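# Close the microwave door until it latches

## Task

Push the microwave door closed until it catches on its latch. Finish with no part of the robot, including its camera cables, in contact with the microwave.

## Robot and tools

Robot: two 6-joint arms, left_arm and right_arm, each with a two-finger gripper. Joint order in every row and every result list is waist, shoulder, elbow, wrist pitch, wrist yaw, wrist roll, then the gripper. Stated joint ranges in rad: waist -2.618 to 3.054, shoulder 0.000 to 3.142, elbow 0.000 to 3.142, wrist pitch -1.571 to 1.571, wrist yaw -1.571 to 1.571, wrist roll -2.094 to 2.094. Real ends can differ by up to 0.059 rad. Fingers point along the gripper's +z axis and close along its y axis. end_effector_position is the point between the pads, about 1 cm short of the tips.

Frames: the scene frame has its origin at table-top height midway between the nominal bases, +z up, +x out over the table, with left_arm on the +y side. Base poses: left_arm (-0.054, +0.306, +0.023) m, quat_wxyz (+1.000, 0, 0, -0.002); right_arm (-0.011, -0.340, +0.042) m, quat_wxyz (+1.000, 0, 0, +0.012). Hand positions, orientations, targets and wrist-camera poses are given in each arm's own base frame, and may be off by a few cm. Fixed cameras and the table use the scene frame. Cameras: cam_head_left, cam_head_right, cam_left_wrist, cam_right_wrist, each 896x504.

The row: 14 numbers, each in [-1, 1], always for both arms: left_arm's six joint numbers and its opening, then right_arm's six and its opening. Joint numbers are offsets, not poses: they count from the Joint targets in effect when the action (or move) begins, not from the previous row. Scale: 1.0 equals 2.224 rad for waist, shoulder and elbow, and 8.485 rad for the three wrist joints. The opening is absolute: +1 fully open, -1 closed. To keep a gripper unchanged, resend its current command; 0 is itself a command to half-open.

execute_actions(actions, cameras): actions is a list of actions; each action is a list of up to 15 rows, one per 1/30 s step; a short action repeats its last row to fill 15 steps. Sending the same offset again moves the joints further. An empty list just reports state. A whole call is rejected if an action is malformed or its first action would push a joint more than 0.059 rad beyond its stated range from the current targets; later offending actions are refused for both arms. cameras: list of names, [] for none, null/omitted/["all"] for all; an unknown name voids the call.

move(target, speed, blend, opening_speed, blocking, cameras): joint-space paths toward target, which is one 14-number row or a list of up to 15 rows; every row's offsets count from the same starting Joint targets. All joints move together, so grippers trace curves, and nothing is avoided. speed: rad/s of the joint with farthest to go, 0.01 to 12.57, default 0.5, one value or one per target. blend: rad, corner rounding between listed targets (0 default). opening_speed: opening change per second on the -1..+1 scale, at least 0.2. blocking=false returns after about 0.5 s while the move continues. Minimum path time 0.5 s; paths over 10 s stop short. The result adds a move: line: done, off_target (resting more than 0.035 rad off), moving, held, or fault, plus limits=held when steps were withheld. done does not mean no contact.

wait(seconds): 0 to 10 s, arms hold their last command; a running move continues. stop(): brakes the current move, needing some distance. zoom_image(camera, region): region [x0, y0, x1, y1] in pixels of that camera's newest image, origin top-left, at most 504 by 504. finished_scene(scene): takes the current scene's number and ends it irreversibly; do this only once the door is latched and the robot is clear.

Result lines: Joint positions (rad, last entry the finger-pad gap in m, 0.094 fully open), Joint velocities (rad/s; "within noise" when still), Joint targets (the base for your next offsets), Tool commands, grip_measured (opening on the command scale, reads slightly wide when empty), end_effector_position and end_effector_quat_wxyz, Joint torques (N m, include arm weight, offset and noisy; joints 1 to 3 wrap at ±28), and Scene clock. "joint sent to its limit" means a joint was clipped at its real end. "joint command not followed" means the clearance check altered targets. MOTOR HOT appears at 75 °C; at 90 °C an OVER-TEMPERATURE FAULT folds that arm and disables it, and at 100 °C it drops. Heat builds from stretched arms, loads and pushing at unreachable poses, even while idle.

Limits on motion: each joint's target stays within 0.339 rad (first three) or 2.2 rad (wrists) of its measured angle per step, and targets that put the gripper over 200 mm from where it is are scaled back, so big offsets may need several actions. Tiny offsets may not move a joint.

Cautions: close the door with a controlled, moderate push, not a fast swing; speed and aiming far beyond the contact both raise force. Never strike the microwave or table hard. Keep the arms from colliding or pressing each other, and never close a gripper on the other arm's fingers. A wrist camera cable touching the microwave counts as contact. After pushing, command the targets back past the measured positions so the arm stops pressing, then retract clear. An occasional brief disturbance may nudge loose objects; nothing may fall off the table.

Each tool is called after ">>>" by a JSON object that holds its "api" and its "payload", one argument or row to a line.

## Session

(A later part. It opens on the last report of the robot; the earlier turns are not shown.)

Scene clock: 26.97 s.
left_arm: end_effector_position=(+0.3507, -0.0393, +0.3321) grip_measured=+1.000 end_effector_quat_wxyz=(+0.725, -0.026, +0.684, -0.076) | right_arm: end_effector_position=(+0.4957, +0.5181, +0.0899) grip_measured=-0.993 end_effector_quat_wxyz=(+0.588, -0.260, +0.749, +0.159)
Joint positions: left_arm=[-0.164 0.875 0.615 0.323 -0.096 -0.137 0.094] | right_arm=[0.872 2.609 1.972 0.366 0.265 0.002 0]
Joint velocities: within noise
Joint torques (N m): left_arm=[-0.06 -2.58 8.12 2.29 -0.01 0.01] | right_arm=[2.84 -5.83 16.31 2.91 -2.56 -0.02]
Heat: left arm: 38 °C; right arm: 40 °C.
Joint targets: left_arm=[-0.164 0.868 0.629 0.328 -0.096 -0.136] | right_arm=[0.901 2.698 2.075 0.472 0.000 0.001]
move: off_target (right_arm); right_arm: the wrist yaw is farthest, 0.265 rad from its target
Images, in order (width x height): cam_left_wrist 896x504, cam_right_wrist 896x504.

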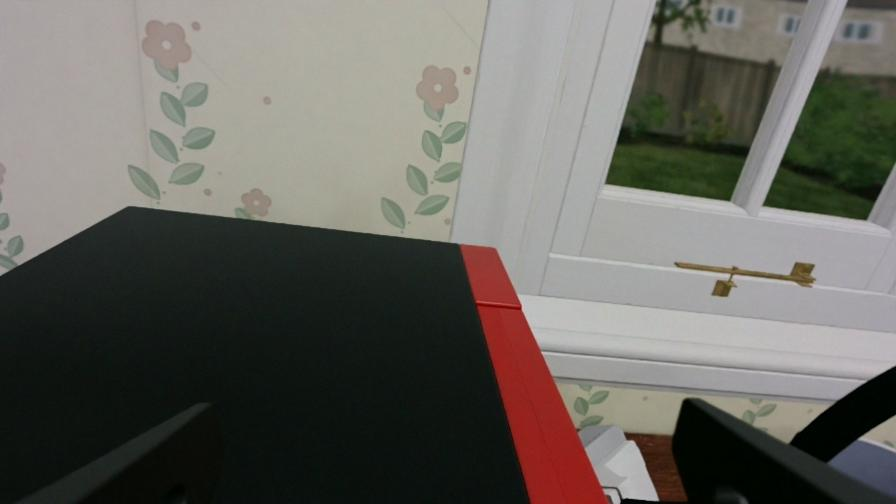

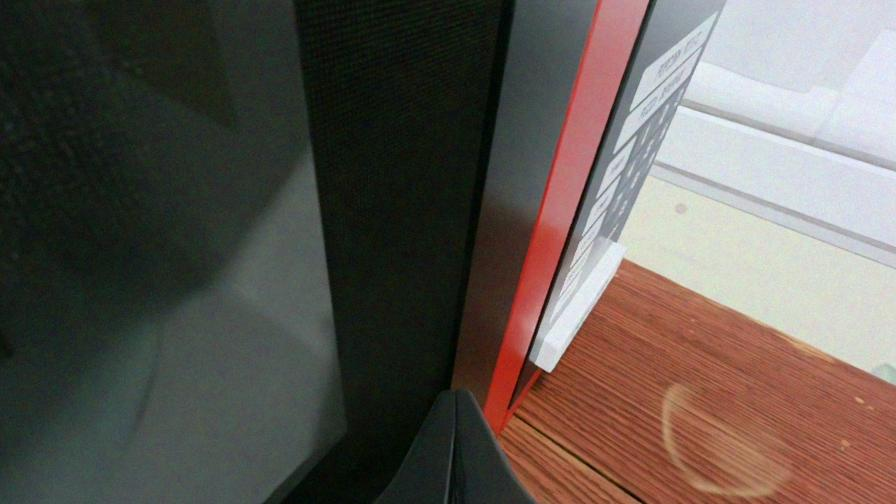

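>>> {"api": "move", "payload": {
  "target": [
    [0,0,0,0,0,0,1,-0.02,-0.04,-0.08,0.0106,0,0,-1],
    [0,0,0,0,0,0,1,-0.058,-0.13,-0.262,0.0346,0,0,-1]
  ],
  "speed": [0.25,0.5],
  "blend": 0.05
}}

Scene clock: 29.60 s.
left_arm: end_effector_position=(+0.3507, -0.0393, +0.3321) grip_measured=+1.000 end_effector_quat_wxyz=(+0.725, -0.026, +0.684, -0.076) | right_arm: end_effector_position=(+0.4721, +0.4592, +0.0573) grip_measured=-0.993 end_effector_quat_wxyz=(+0.572, -0.294, +0.730, +0.231)
Joint positions: left_arm=[-0.164 0.875 0.615 0.323 -0.096 -0.137 0.094] | right_arm=[0.771 2.465 1.503 0.722 0.005 0.002 0]
Joint velocities: within noise
Joint torques (N m): left_arm=[-0.03 -2.58 8.12 2.28 0 0.01] | right_arm=[-0.08 -15.82 5.56 2.31 -0.04 -0.02]
Heat: left arm: 38 °C; right arm: 41 °C.
Joint targets: left_arm=[-0.164 0.868 0.629 0.328 -0.096 -0.136] | right_arm=[0.772 2.409 1.492 0.766 0.000 0.001]
move: off_target (right_arm); right_arm: the shoulder is farthest, 0.056 rad from its target

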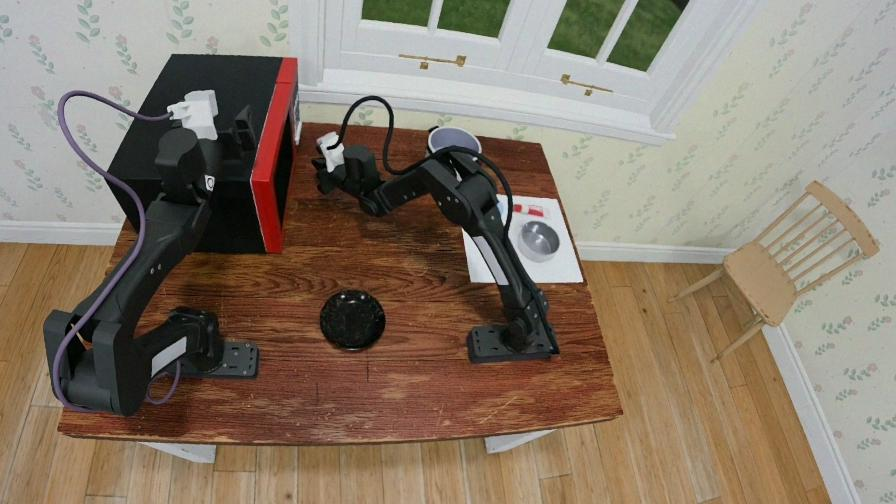

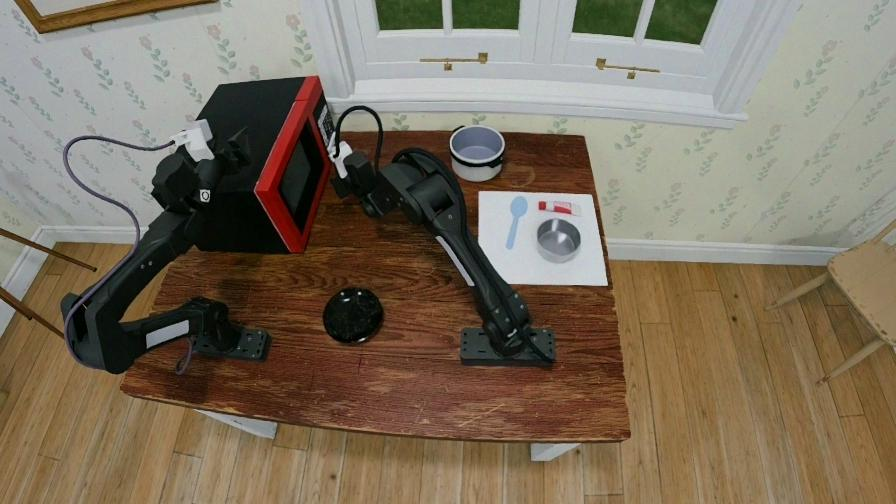

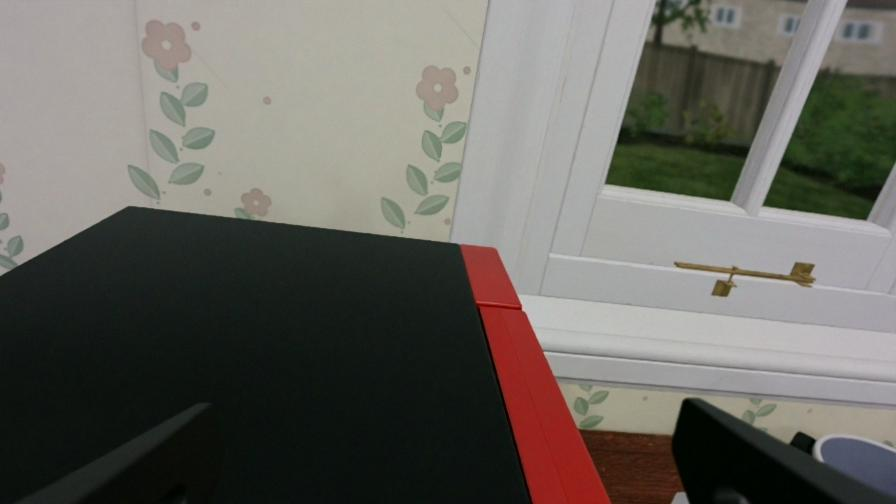

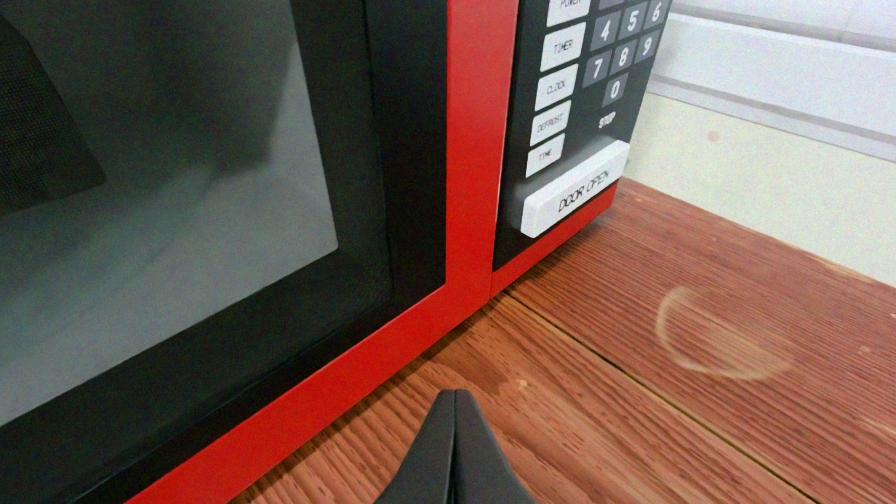

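>>> {"api": "zoom_image", "payload": {
  "camera": "cam_left_wrist",
  "region": [440, 220, 640, 400]
}}

>>> {"api": "zoom_image", "payload": {
  "camera": "cam_right_wrist",
  "region": [350, 150, 650, 350]
}}

Scaled by 2.520 from the camera's 896x504 image, which has a finer 1280x720 frame.

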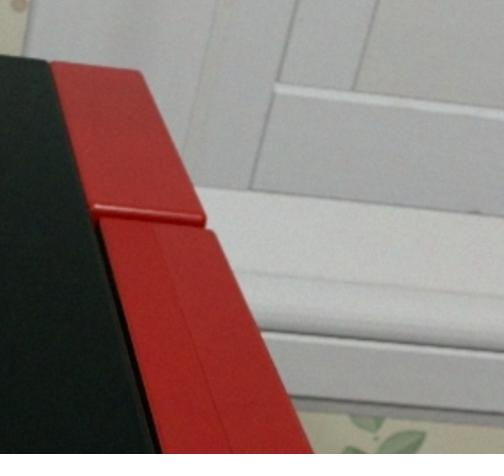

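Scaled by 1.680 from the camera's 896x504 image, which has a finer 1280x720 frame.

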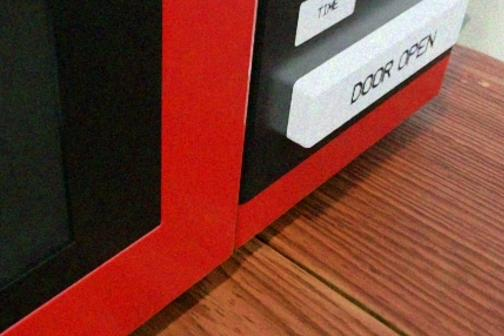

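>>> {"api": "move", "payload": {
  "target": [
    [0,0,0,0,0,0,1,-0.0634,0.0585,0.1183,-0.0156,-0.0612,0,-1],
    [0,0,0,0,0,0,1,-0.0432,0.1398,0.2824,-0.0372,-0.0559,0,-1]
  ],
  "speed": [0.6,0.2],
  "blend": 0.02
}}

Scene clock: 35.73 s.
left_arm: end_effector_position=(+0.3507, -0.0393, +0.3321) grip_measured=+1.000 end_effector_quat_wxyz=(+0.725, -0.026, +0.684, -0.076) | right_arm: end_effector_position=(+0.5134, +0.5102, +0.0945) grip_measured=-0.993 end_effector_quat_wxyz=(+0.525, -0.386, +0.660, +0.374)
Joint positions: left_arm=[-0.164 0.875 0.615 0.323 -0.096 -0.137 0.094] | right_arm=[0.666 2.697 2.076 0.429 -0.476 0.002 0]
Joint velocities: within noise
Joint torques (N m): left_arm=[-0.05 -2.59 8.13 2.28 0 0.02] | right_arm=[0.69 -11.02 10.97 2.05 -0.02 -0.01]
Heat: left arm: 38 °C; right arm: 43 °C.
Joint targets: left_arm=[-0.164 0.868 0.629 0.328 -0.096 -0.136] | right_arm=[0.675 2.720 2.120 0.450 -0.474 0.001]
move: off_target (right_arm); right_arm: the elbow is farthest, 0.044 rad from its target

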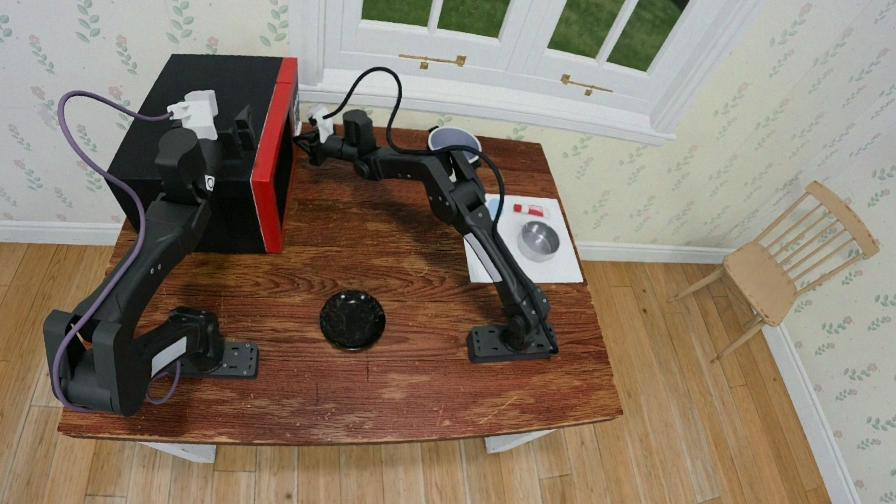

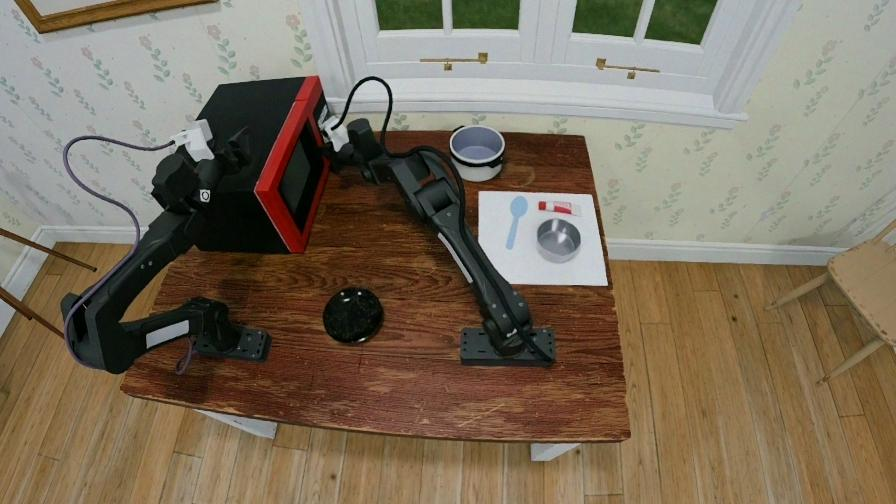

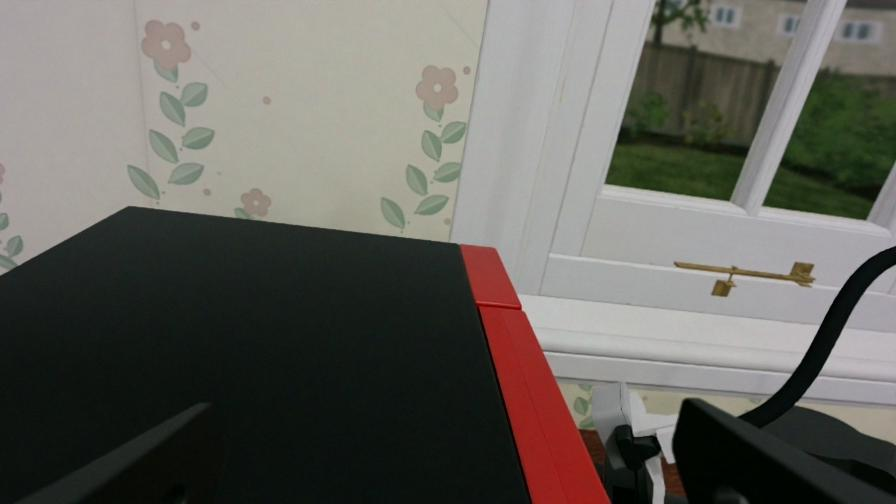

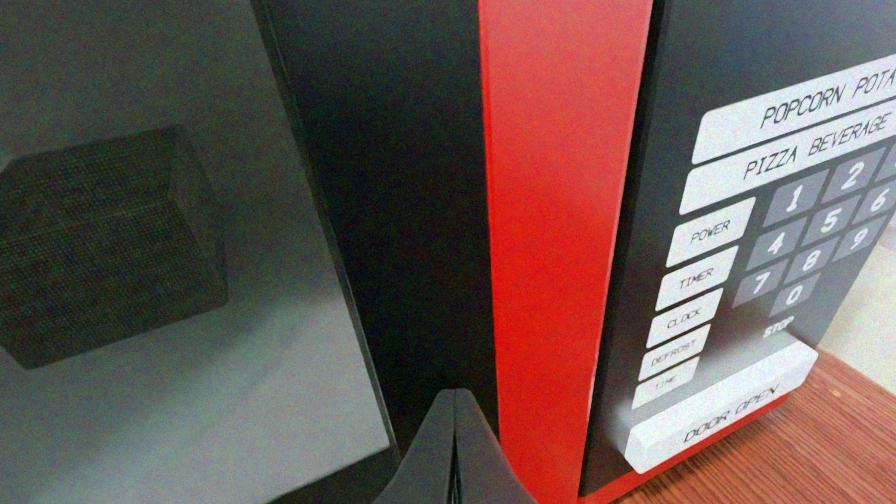

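>>> {"api": "move", "payload": {
  "target": [0,0,0,0,0,0,1,0.0108,0.0414,0.0827,-0.0109,0.0029,0,-1],
  "speed": 0.15
}}

>>> {"api": "zoom_image", "payload": {
  "camera": "cam_left_wrist",
  "region": [440, 220, 640, 400]
}}

Scene clock: 37.63 s.
left_arm: end_effector_position=(+0.3507, -0.0393, +0.3321) grip_measured=+1.000 end_effector_quat_wxyz=(+0.725, -0.026, +0.684, -0.076) | right_arm: end_effector_position=(+0.5369, +0.5126, +0.0856) grip_measured=-0.993 end_effector_quat_wxyz=(+0.526, -0.369, +0.680, +0.351)
Joint positions: left_arm=[-0.164 0.875 0.615 0.323 -0.096 -0.137 0.094] | right_arm=[0.663 2.787 2.251 0.317 -0.414 0.002 0]
Joint velocities: within noise
Joint torques (N m): left_arm=[-0.05 -2.59 8.13 2.29 0.01 0.01] | right_arm=[3.67 -11.34 12.16 2.2 -0.42 -0.02]
Heat: left arm: 38 °C; right arm: 43 °C.
Joint targets: left_arm=[-0.164 0.868 0.629 0.328 -0.096 -0.136] | right_arm=[0.700 2.812 2.304 0.358 -0.450 0.001]
move: off_target (right_arm); right_arm: the elbow is farthest, 0.053 rad from its target

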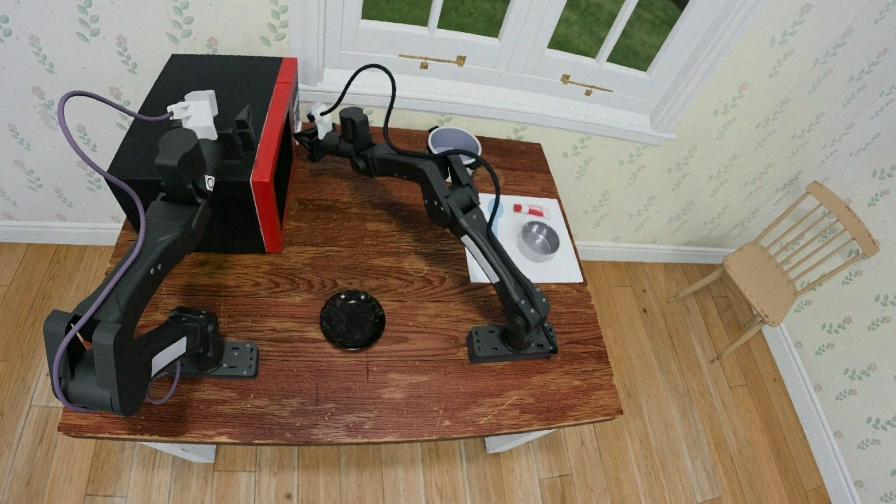

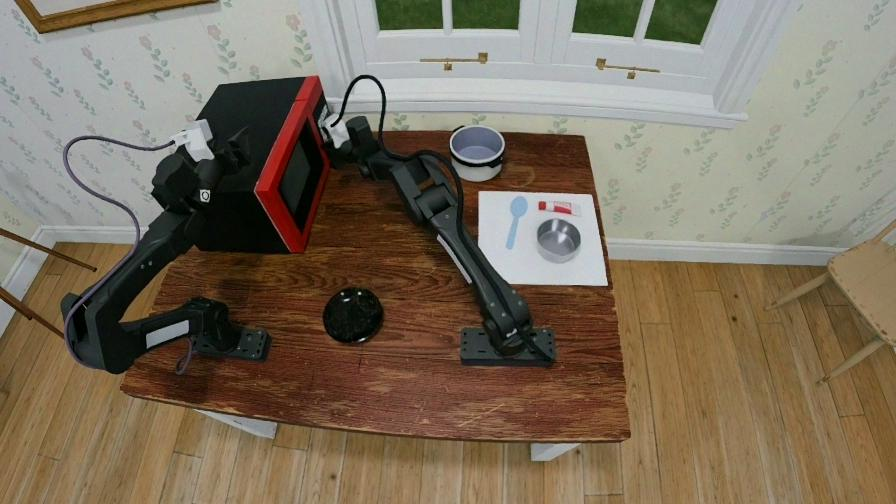

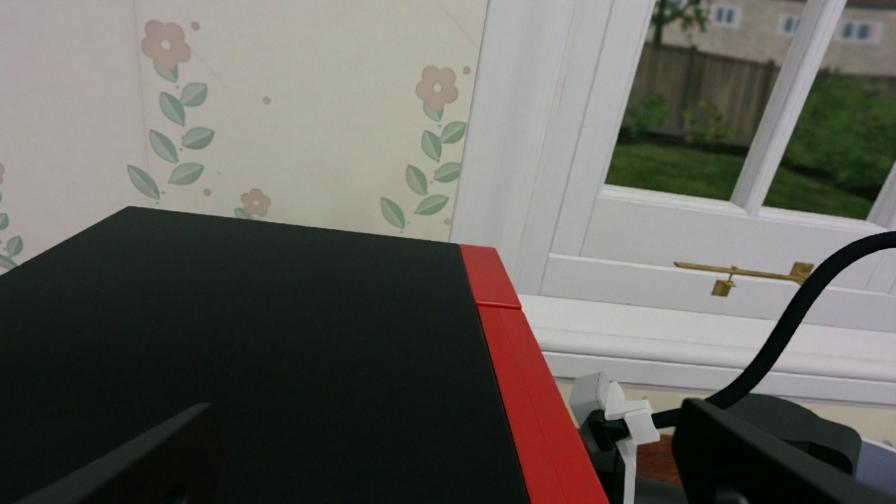

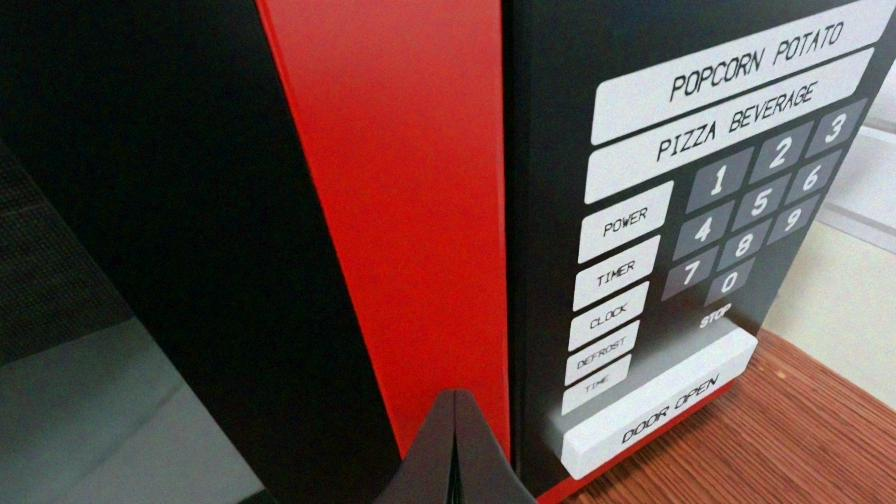

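Scaled by 2.520 from the camera's 896x504 image, which has a finer 1280x720 frame.

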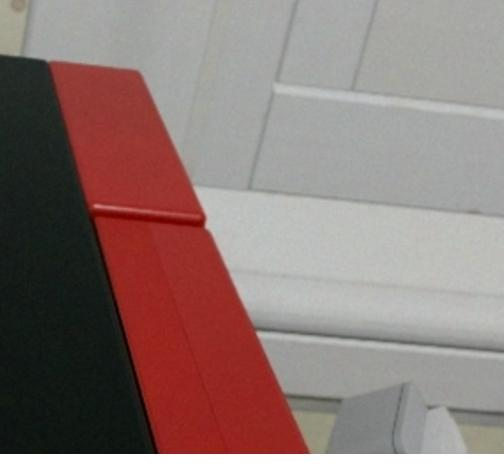

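>>> {"api": "move", "payload": {
  "target": [0,0,0,0,0,0,1,0.0235,0,0,0,-0.004,0,-1],
  "speed": 0.1,
  "cameras": ["cam_left_wrist","cam_right_wrist"]
}}

>>> {"api": "zoom_image", "payload": {
  "camera": "cam_left_wrist",
  "region": [440, 220, 640, 400]
}}

Scene clock: 38.73 s.
left_arm: end_effector_position=(+0.3507, -0.0393, +0.3321) grip_measured=+1.000 end_effector_quat_wxyz=(+0.725, -0.026, +0.684, -0.076) | right_arm: end_effector_position=(+0.5360, +0.5140, +0.0854) grip_measured=-0.993 end_effector_quat_wxyz=(+0.526, -0.369, +0.681, +0.350)
Joint positions: left_arm=[-0.164 0.875 0.615 0.323 -0.096 -0.137 0.094] | right_arm=[0.666 2.787 2.251 0.316 -0.409 0.002 0]
Joint velocities: within noise
Joint torques (N m): left_arm=[-0.05 -2.58 8.12 2.29 0 0.01] | right_arm=[8.81 -11.54 12 2.2 -0.79 -0.01]
Heat: left arm: 38 °C; right arm: 44 °C.
Joint targets: left_arm=[-0.164 0.868 0.629 0.328 -0.096 -0.136] | right_arm=[0.752 2.812 2.304 0.358 -0.484 0.001]
move: off_target (right_arm); right_arm: the waist is farthest, 0.086 rad from its target
Images, in order (width x height): cam_left_wrist 896x504, cam_right_wrist 896x504.

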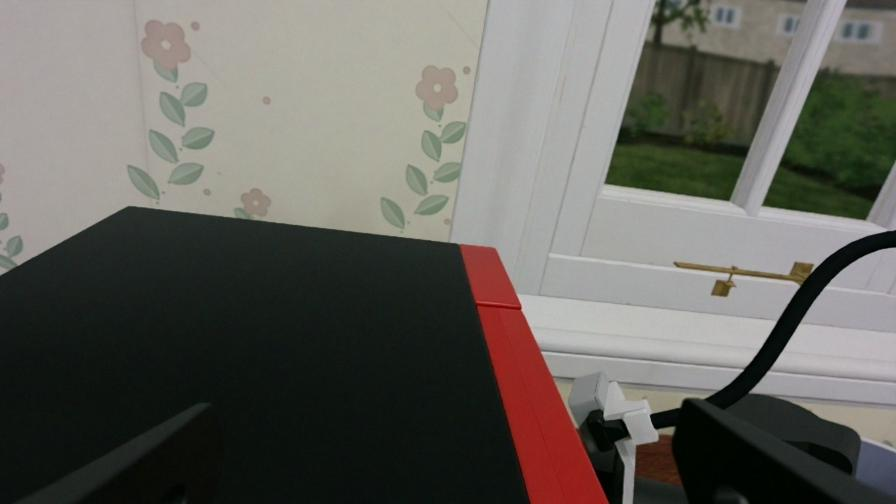

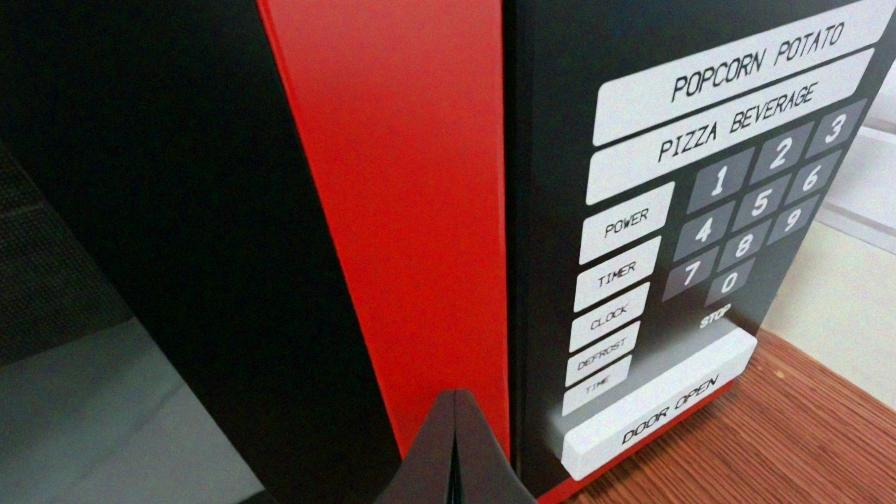

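Scaled by 2.520 from the camera's 896x504 image, which has a finer 1280x720 frame.

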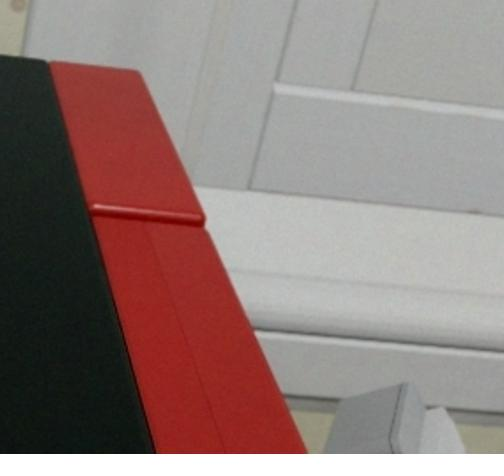

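>>> {"api": "move", "payload": {
  "target": [0,0,0,0,0,0,1,0.036,0.009,0.018,-0.002,-0.005,0,-1],
  "speed": 0.1,
  "cameras": ["cam_left_wrist","cam_right_wrist"]
}}

>>> {"api": "zoom_image", "payload": {
  "camera": "cam_left_wrist",
  "region": [440, 220, 640, 400]
}}

Scene clock: 40.43 s.
left_arm: end_effector_position=(+0.3507, -0.0393, +0.3321) grip_measured=+1.000 end_effector_quat_wxyz=(+0.725, -0.026, +0.684, -0.076) | right_arm: end_effector_position=(+0.5371, +0.5165, +0.0835) grip_measured=-0.993 end_effector_quat_wxyz=(+0.522, -0.366, +0.690, +0.343)
Joint positions: left_arm=[-0.164 0.875 0.615 0.323 -0.096 -0.137 0.094] | right_arm=[0.673 2.796 2.281 0.276 -0.386 0.002 0]
Joint velocities: within noise
Joint torques (N m): left_arm=[-0.05 -2.58 8.12 2.29 0 0.01] | right_arm=[16.21 -10.63 12.88 2.46 -1.46 -0.05]
Heat: left arm: 38 °C; right arm: 44 °C.
Joint targets: left_arm=[-0.164 0.868 0.629 0.328 -0.096 -0.136] | right_arm=[0.832 2.832 2.344 0.341 -0.526 0.001]
move: off_target (right_arm); right_arm: the waist is farthest, 0.159 rad from its target
Images, in order (width x height): cam_left_wrist 896x504, cam_right_wrist 896x504.

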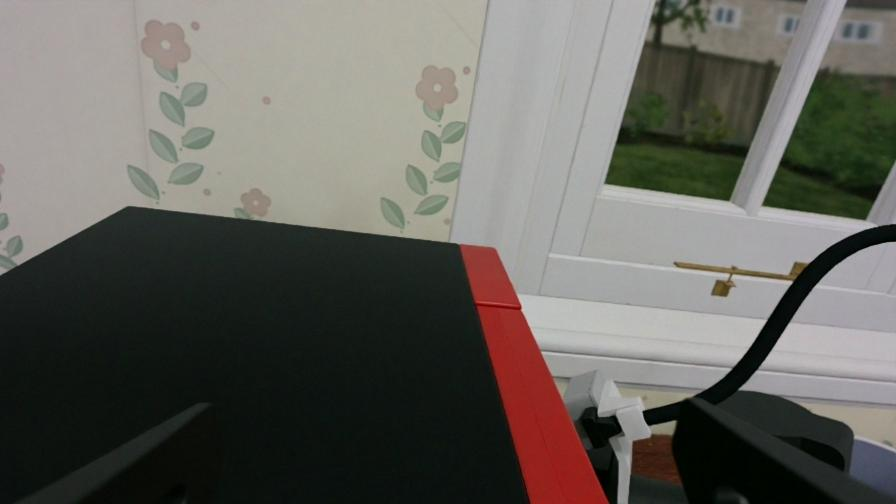

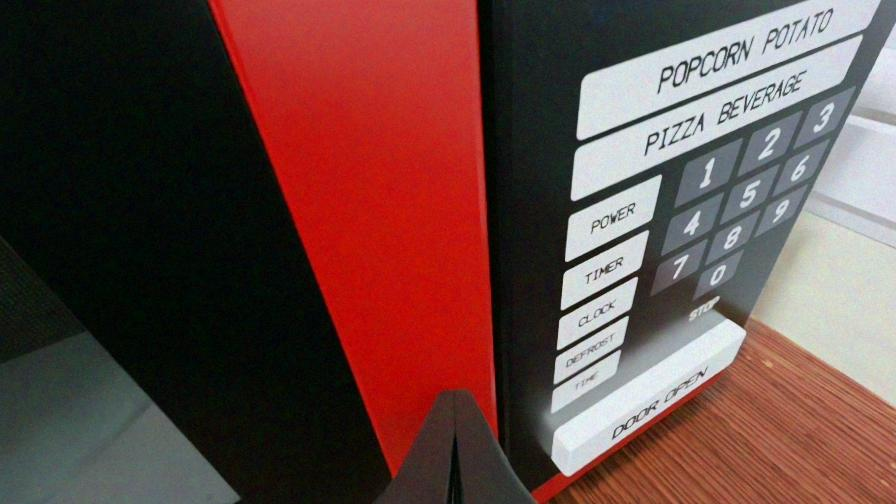

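Scaled by 2.520 from the camera's 896x504 image, which has a finer 1280x720 frame.

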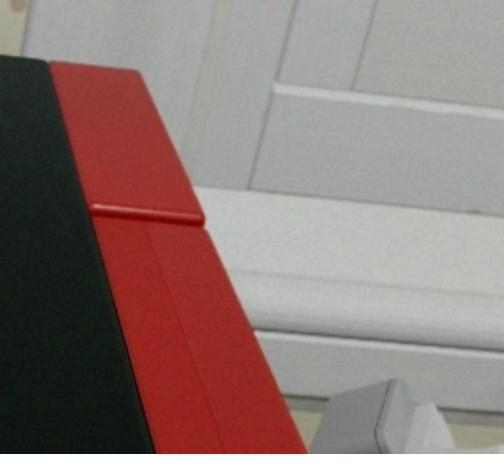

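>>> {"api": "move", "payload": {
  "target": [
    [0,0,0,0,0,0,1,-0.0751,-0.0135,-0.027,0.003,0.008,0,-1],
    [0,0,0,0,0,0,1,-0.0904,-0.1317,-0.2648,0.0345,0.004,0,-1]
  ],
  "speed": [0.2,0.5],
  "blend": 0.02
}}

>>> {"api": "zoom_image", "payload": {
  "camera": "cam_left_wrist",
  "region": [440, 220, 640, 400]
}}

>>> {"api": "zoom_image", "payload": {
  "camera": "cam_right_wrist",
  "region": [400, 0, 800, 504]
}}

Scene clock: 43.63 s.
left_arm: end_effector_position=(+0.3507, -0.0393, +0.3321) grip_measured=+1.000 end_effector_quat_wxyz=(+0.725, -0.026, +0.684, -0.076) | right_arm: end_effector_position=(+0.4945, +0.4717, +0.0549) grip_measured=-0.993 end_effector_quat_wxyz=(+0.507, -0.379, +0.681, +0.367)
Joint positions: left_arm=[-0.164 0.875 0.615 0.323 -0.096 -0.137 0.094] | right_arm=[0.637 2.606 1.765 0.594 -0.485 0.002 0]
Joint velocities: within noise
Joint torques (N m): left_arm=[-0.05 -2.58 8.1 2.29 0 0.01] | right_arm=[-0.76 -17.32 5.9 2.18 -0.12 -0.08]
Heat: left arm: 38 °C; right arm: 45 °C.
Joint targets: left_arm=[-0.164 0.868 0.629 0.328 -0.096 -0.136] | right_arm=[0.631 2.539 1.755 0.633 -0.492 0.001]
move: off_target (right_arm); right_arm: the shoulder is farthest, 0.067 rad from its target

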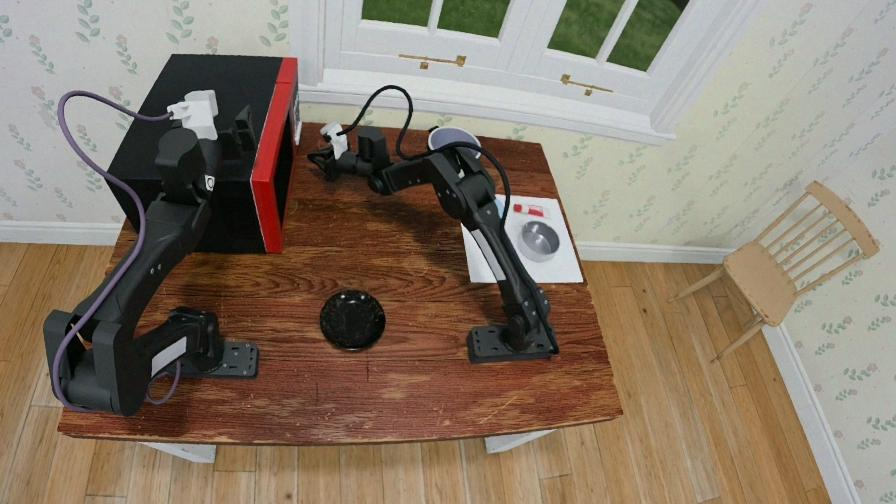

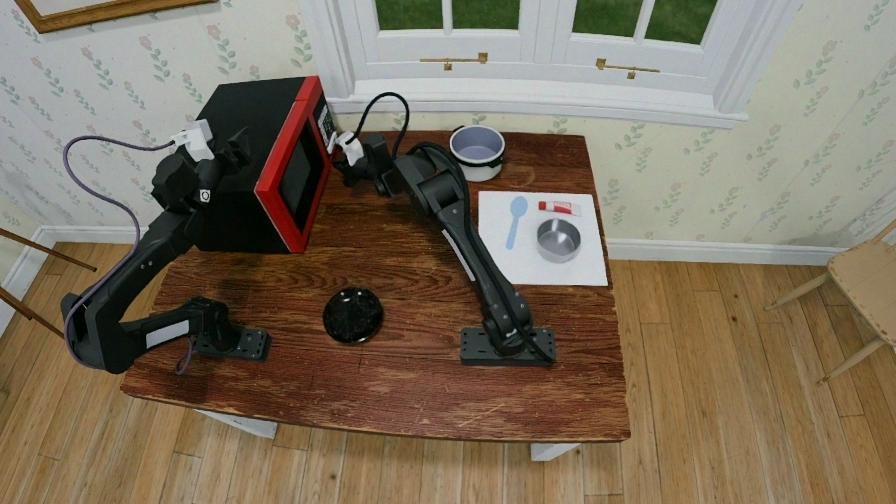

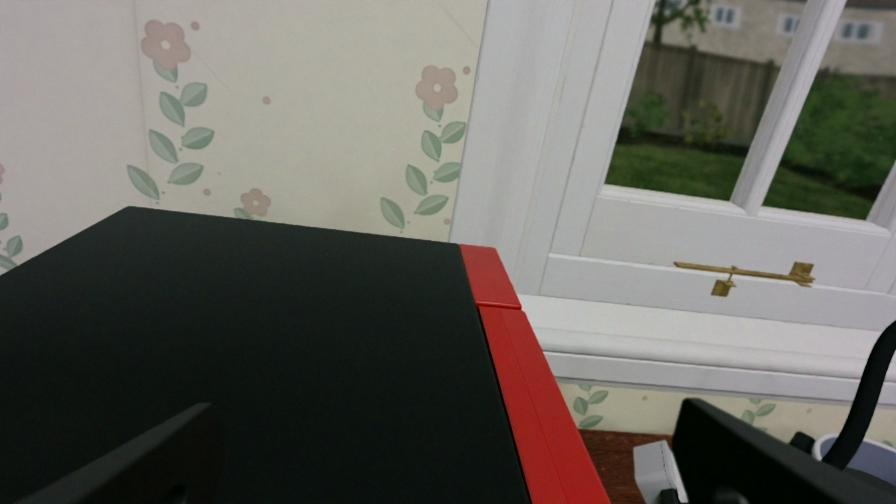

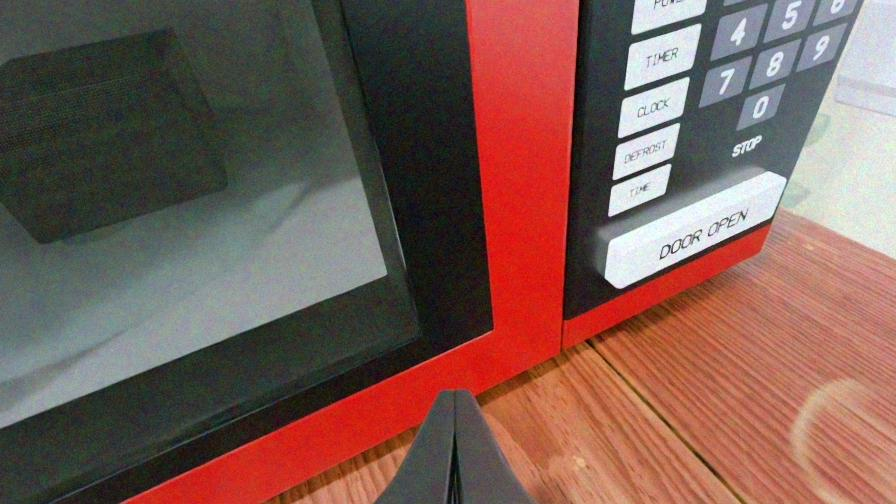

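Scaled by 2.520 from the camera's 896x504 image, which has a finer 1280x720 frame.

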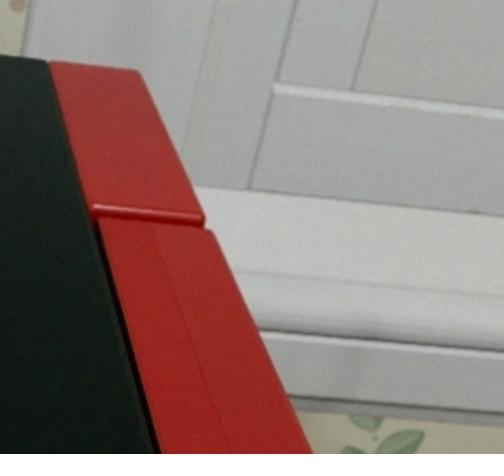

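Scaled by 1.000.

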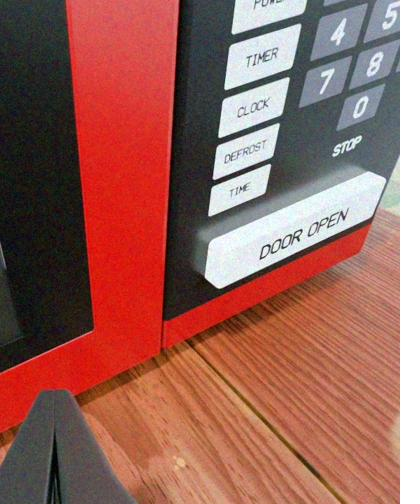

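>>> {"api": "finished_scene", "payload": {
  "scene": 1
}}

The scene is finished: the task was done.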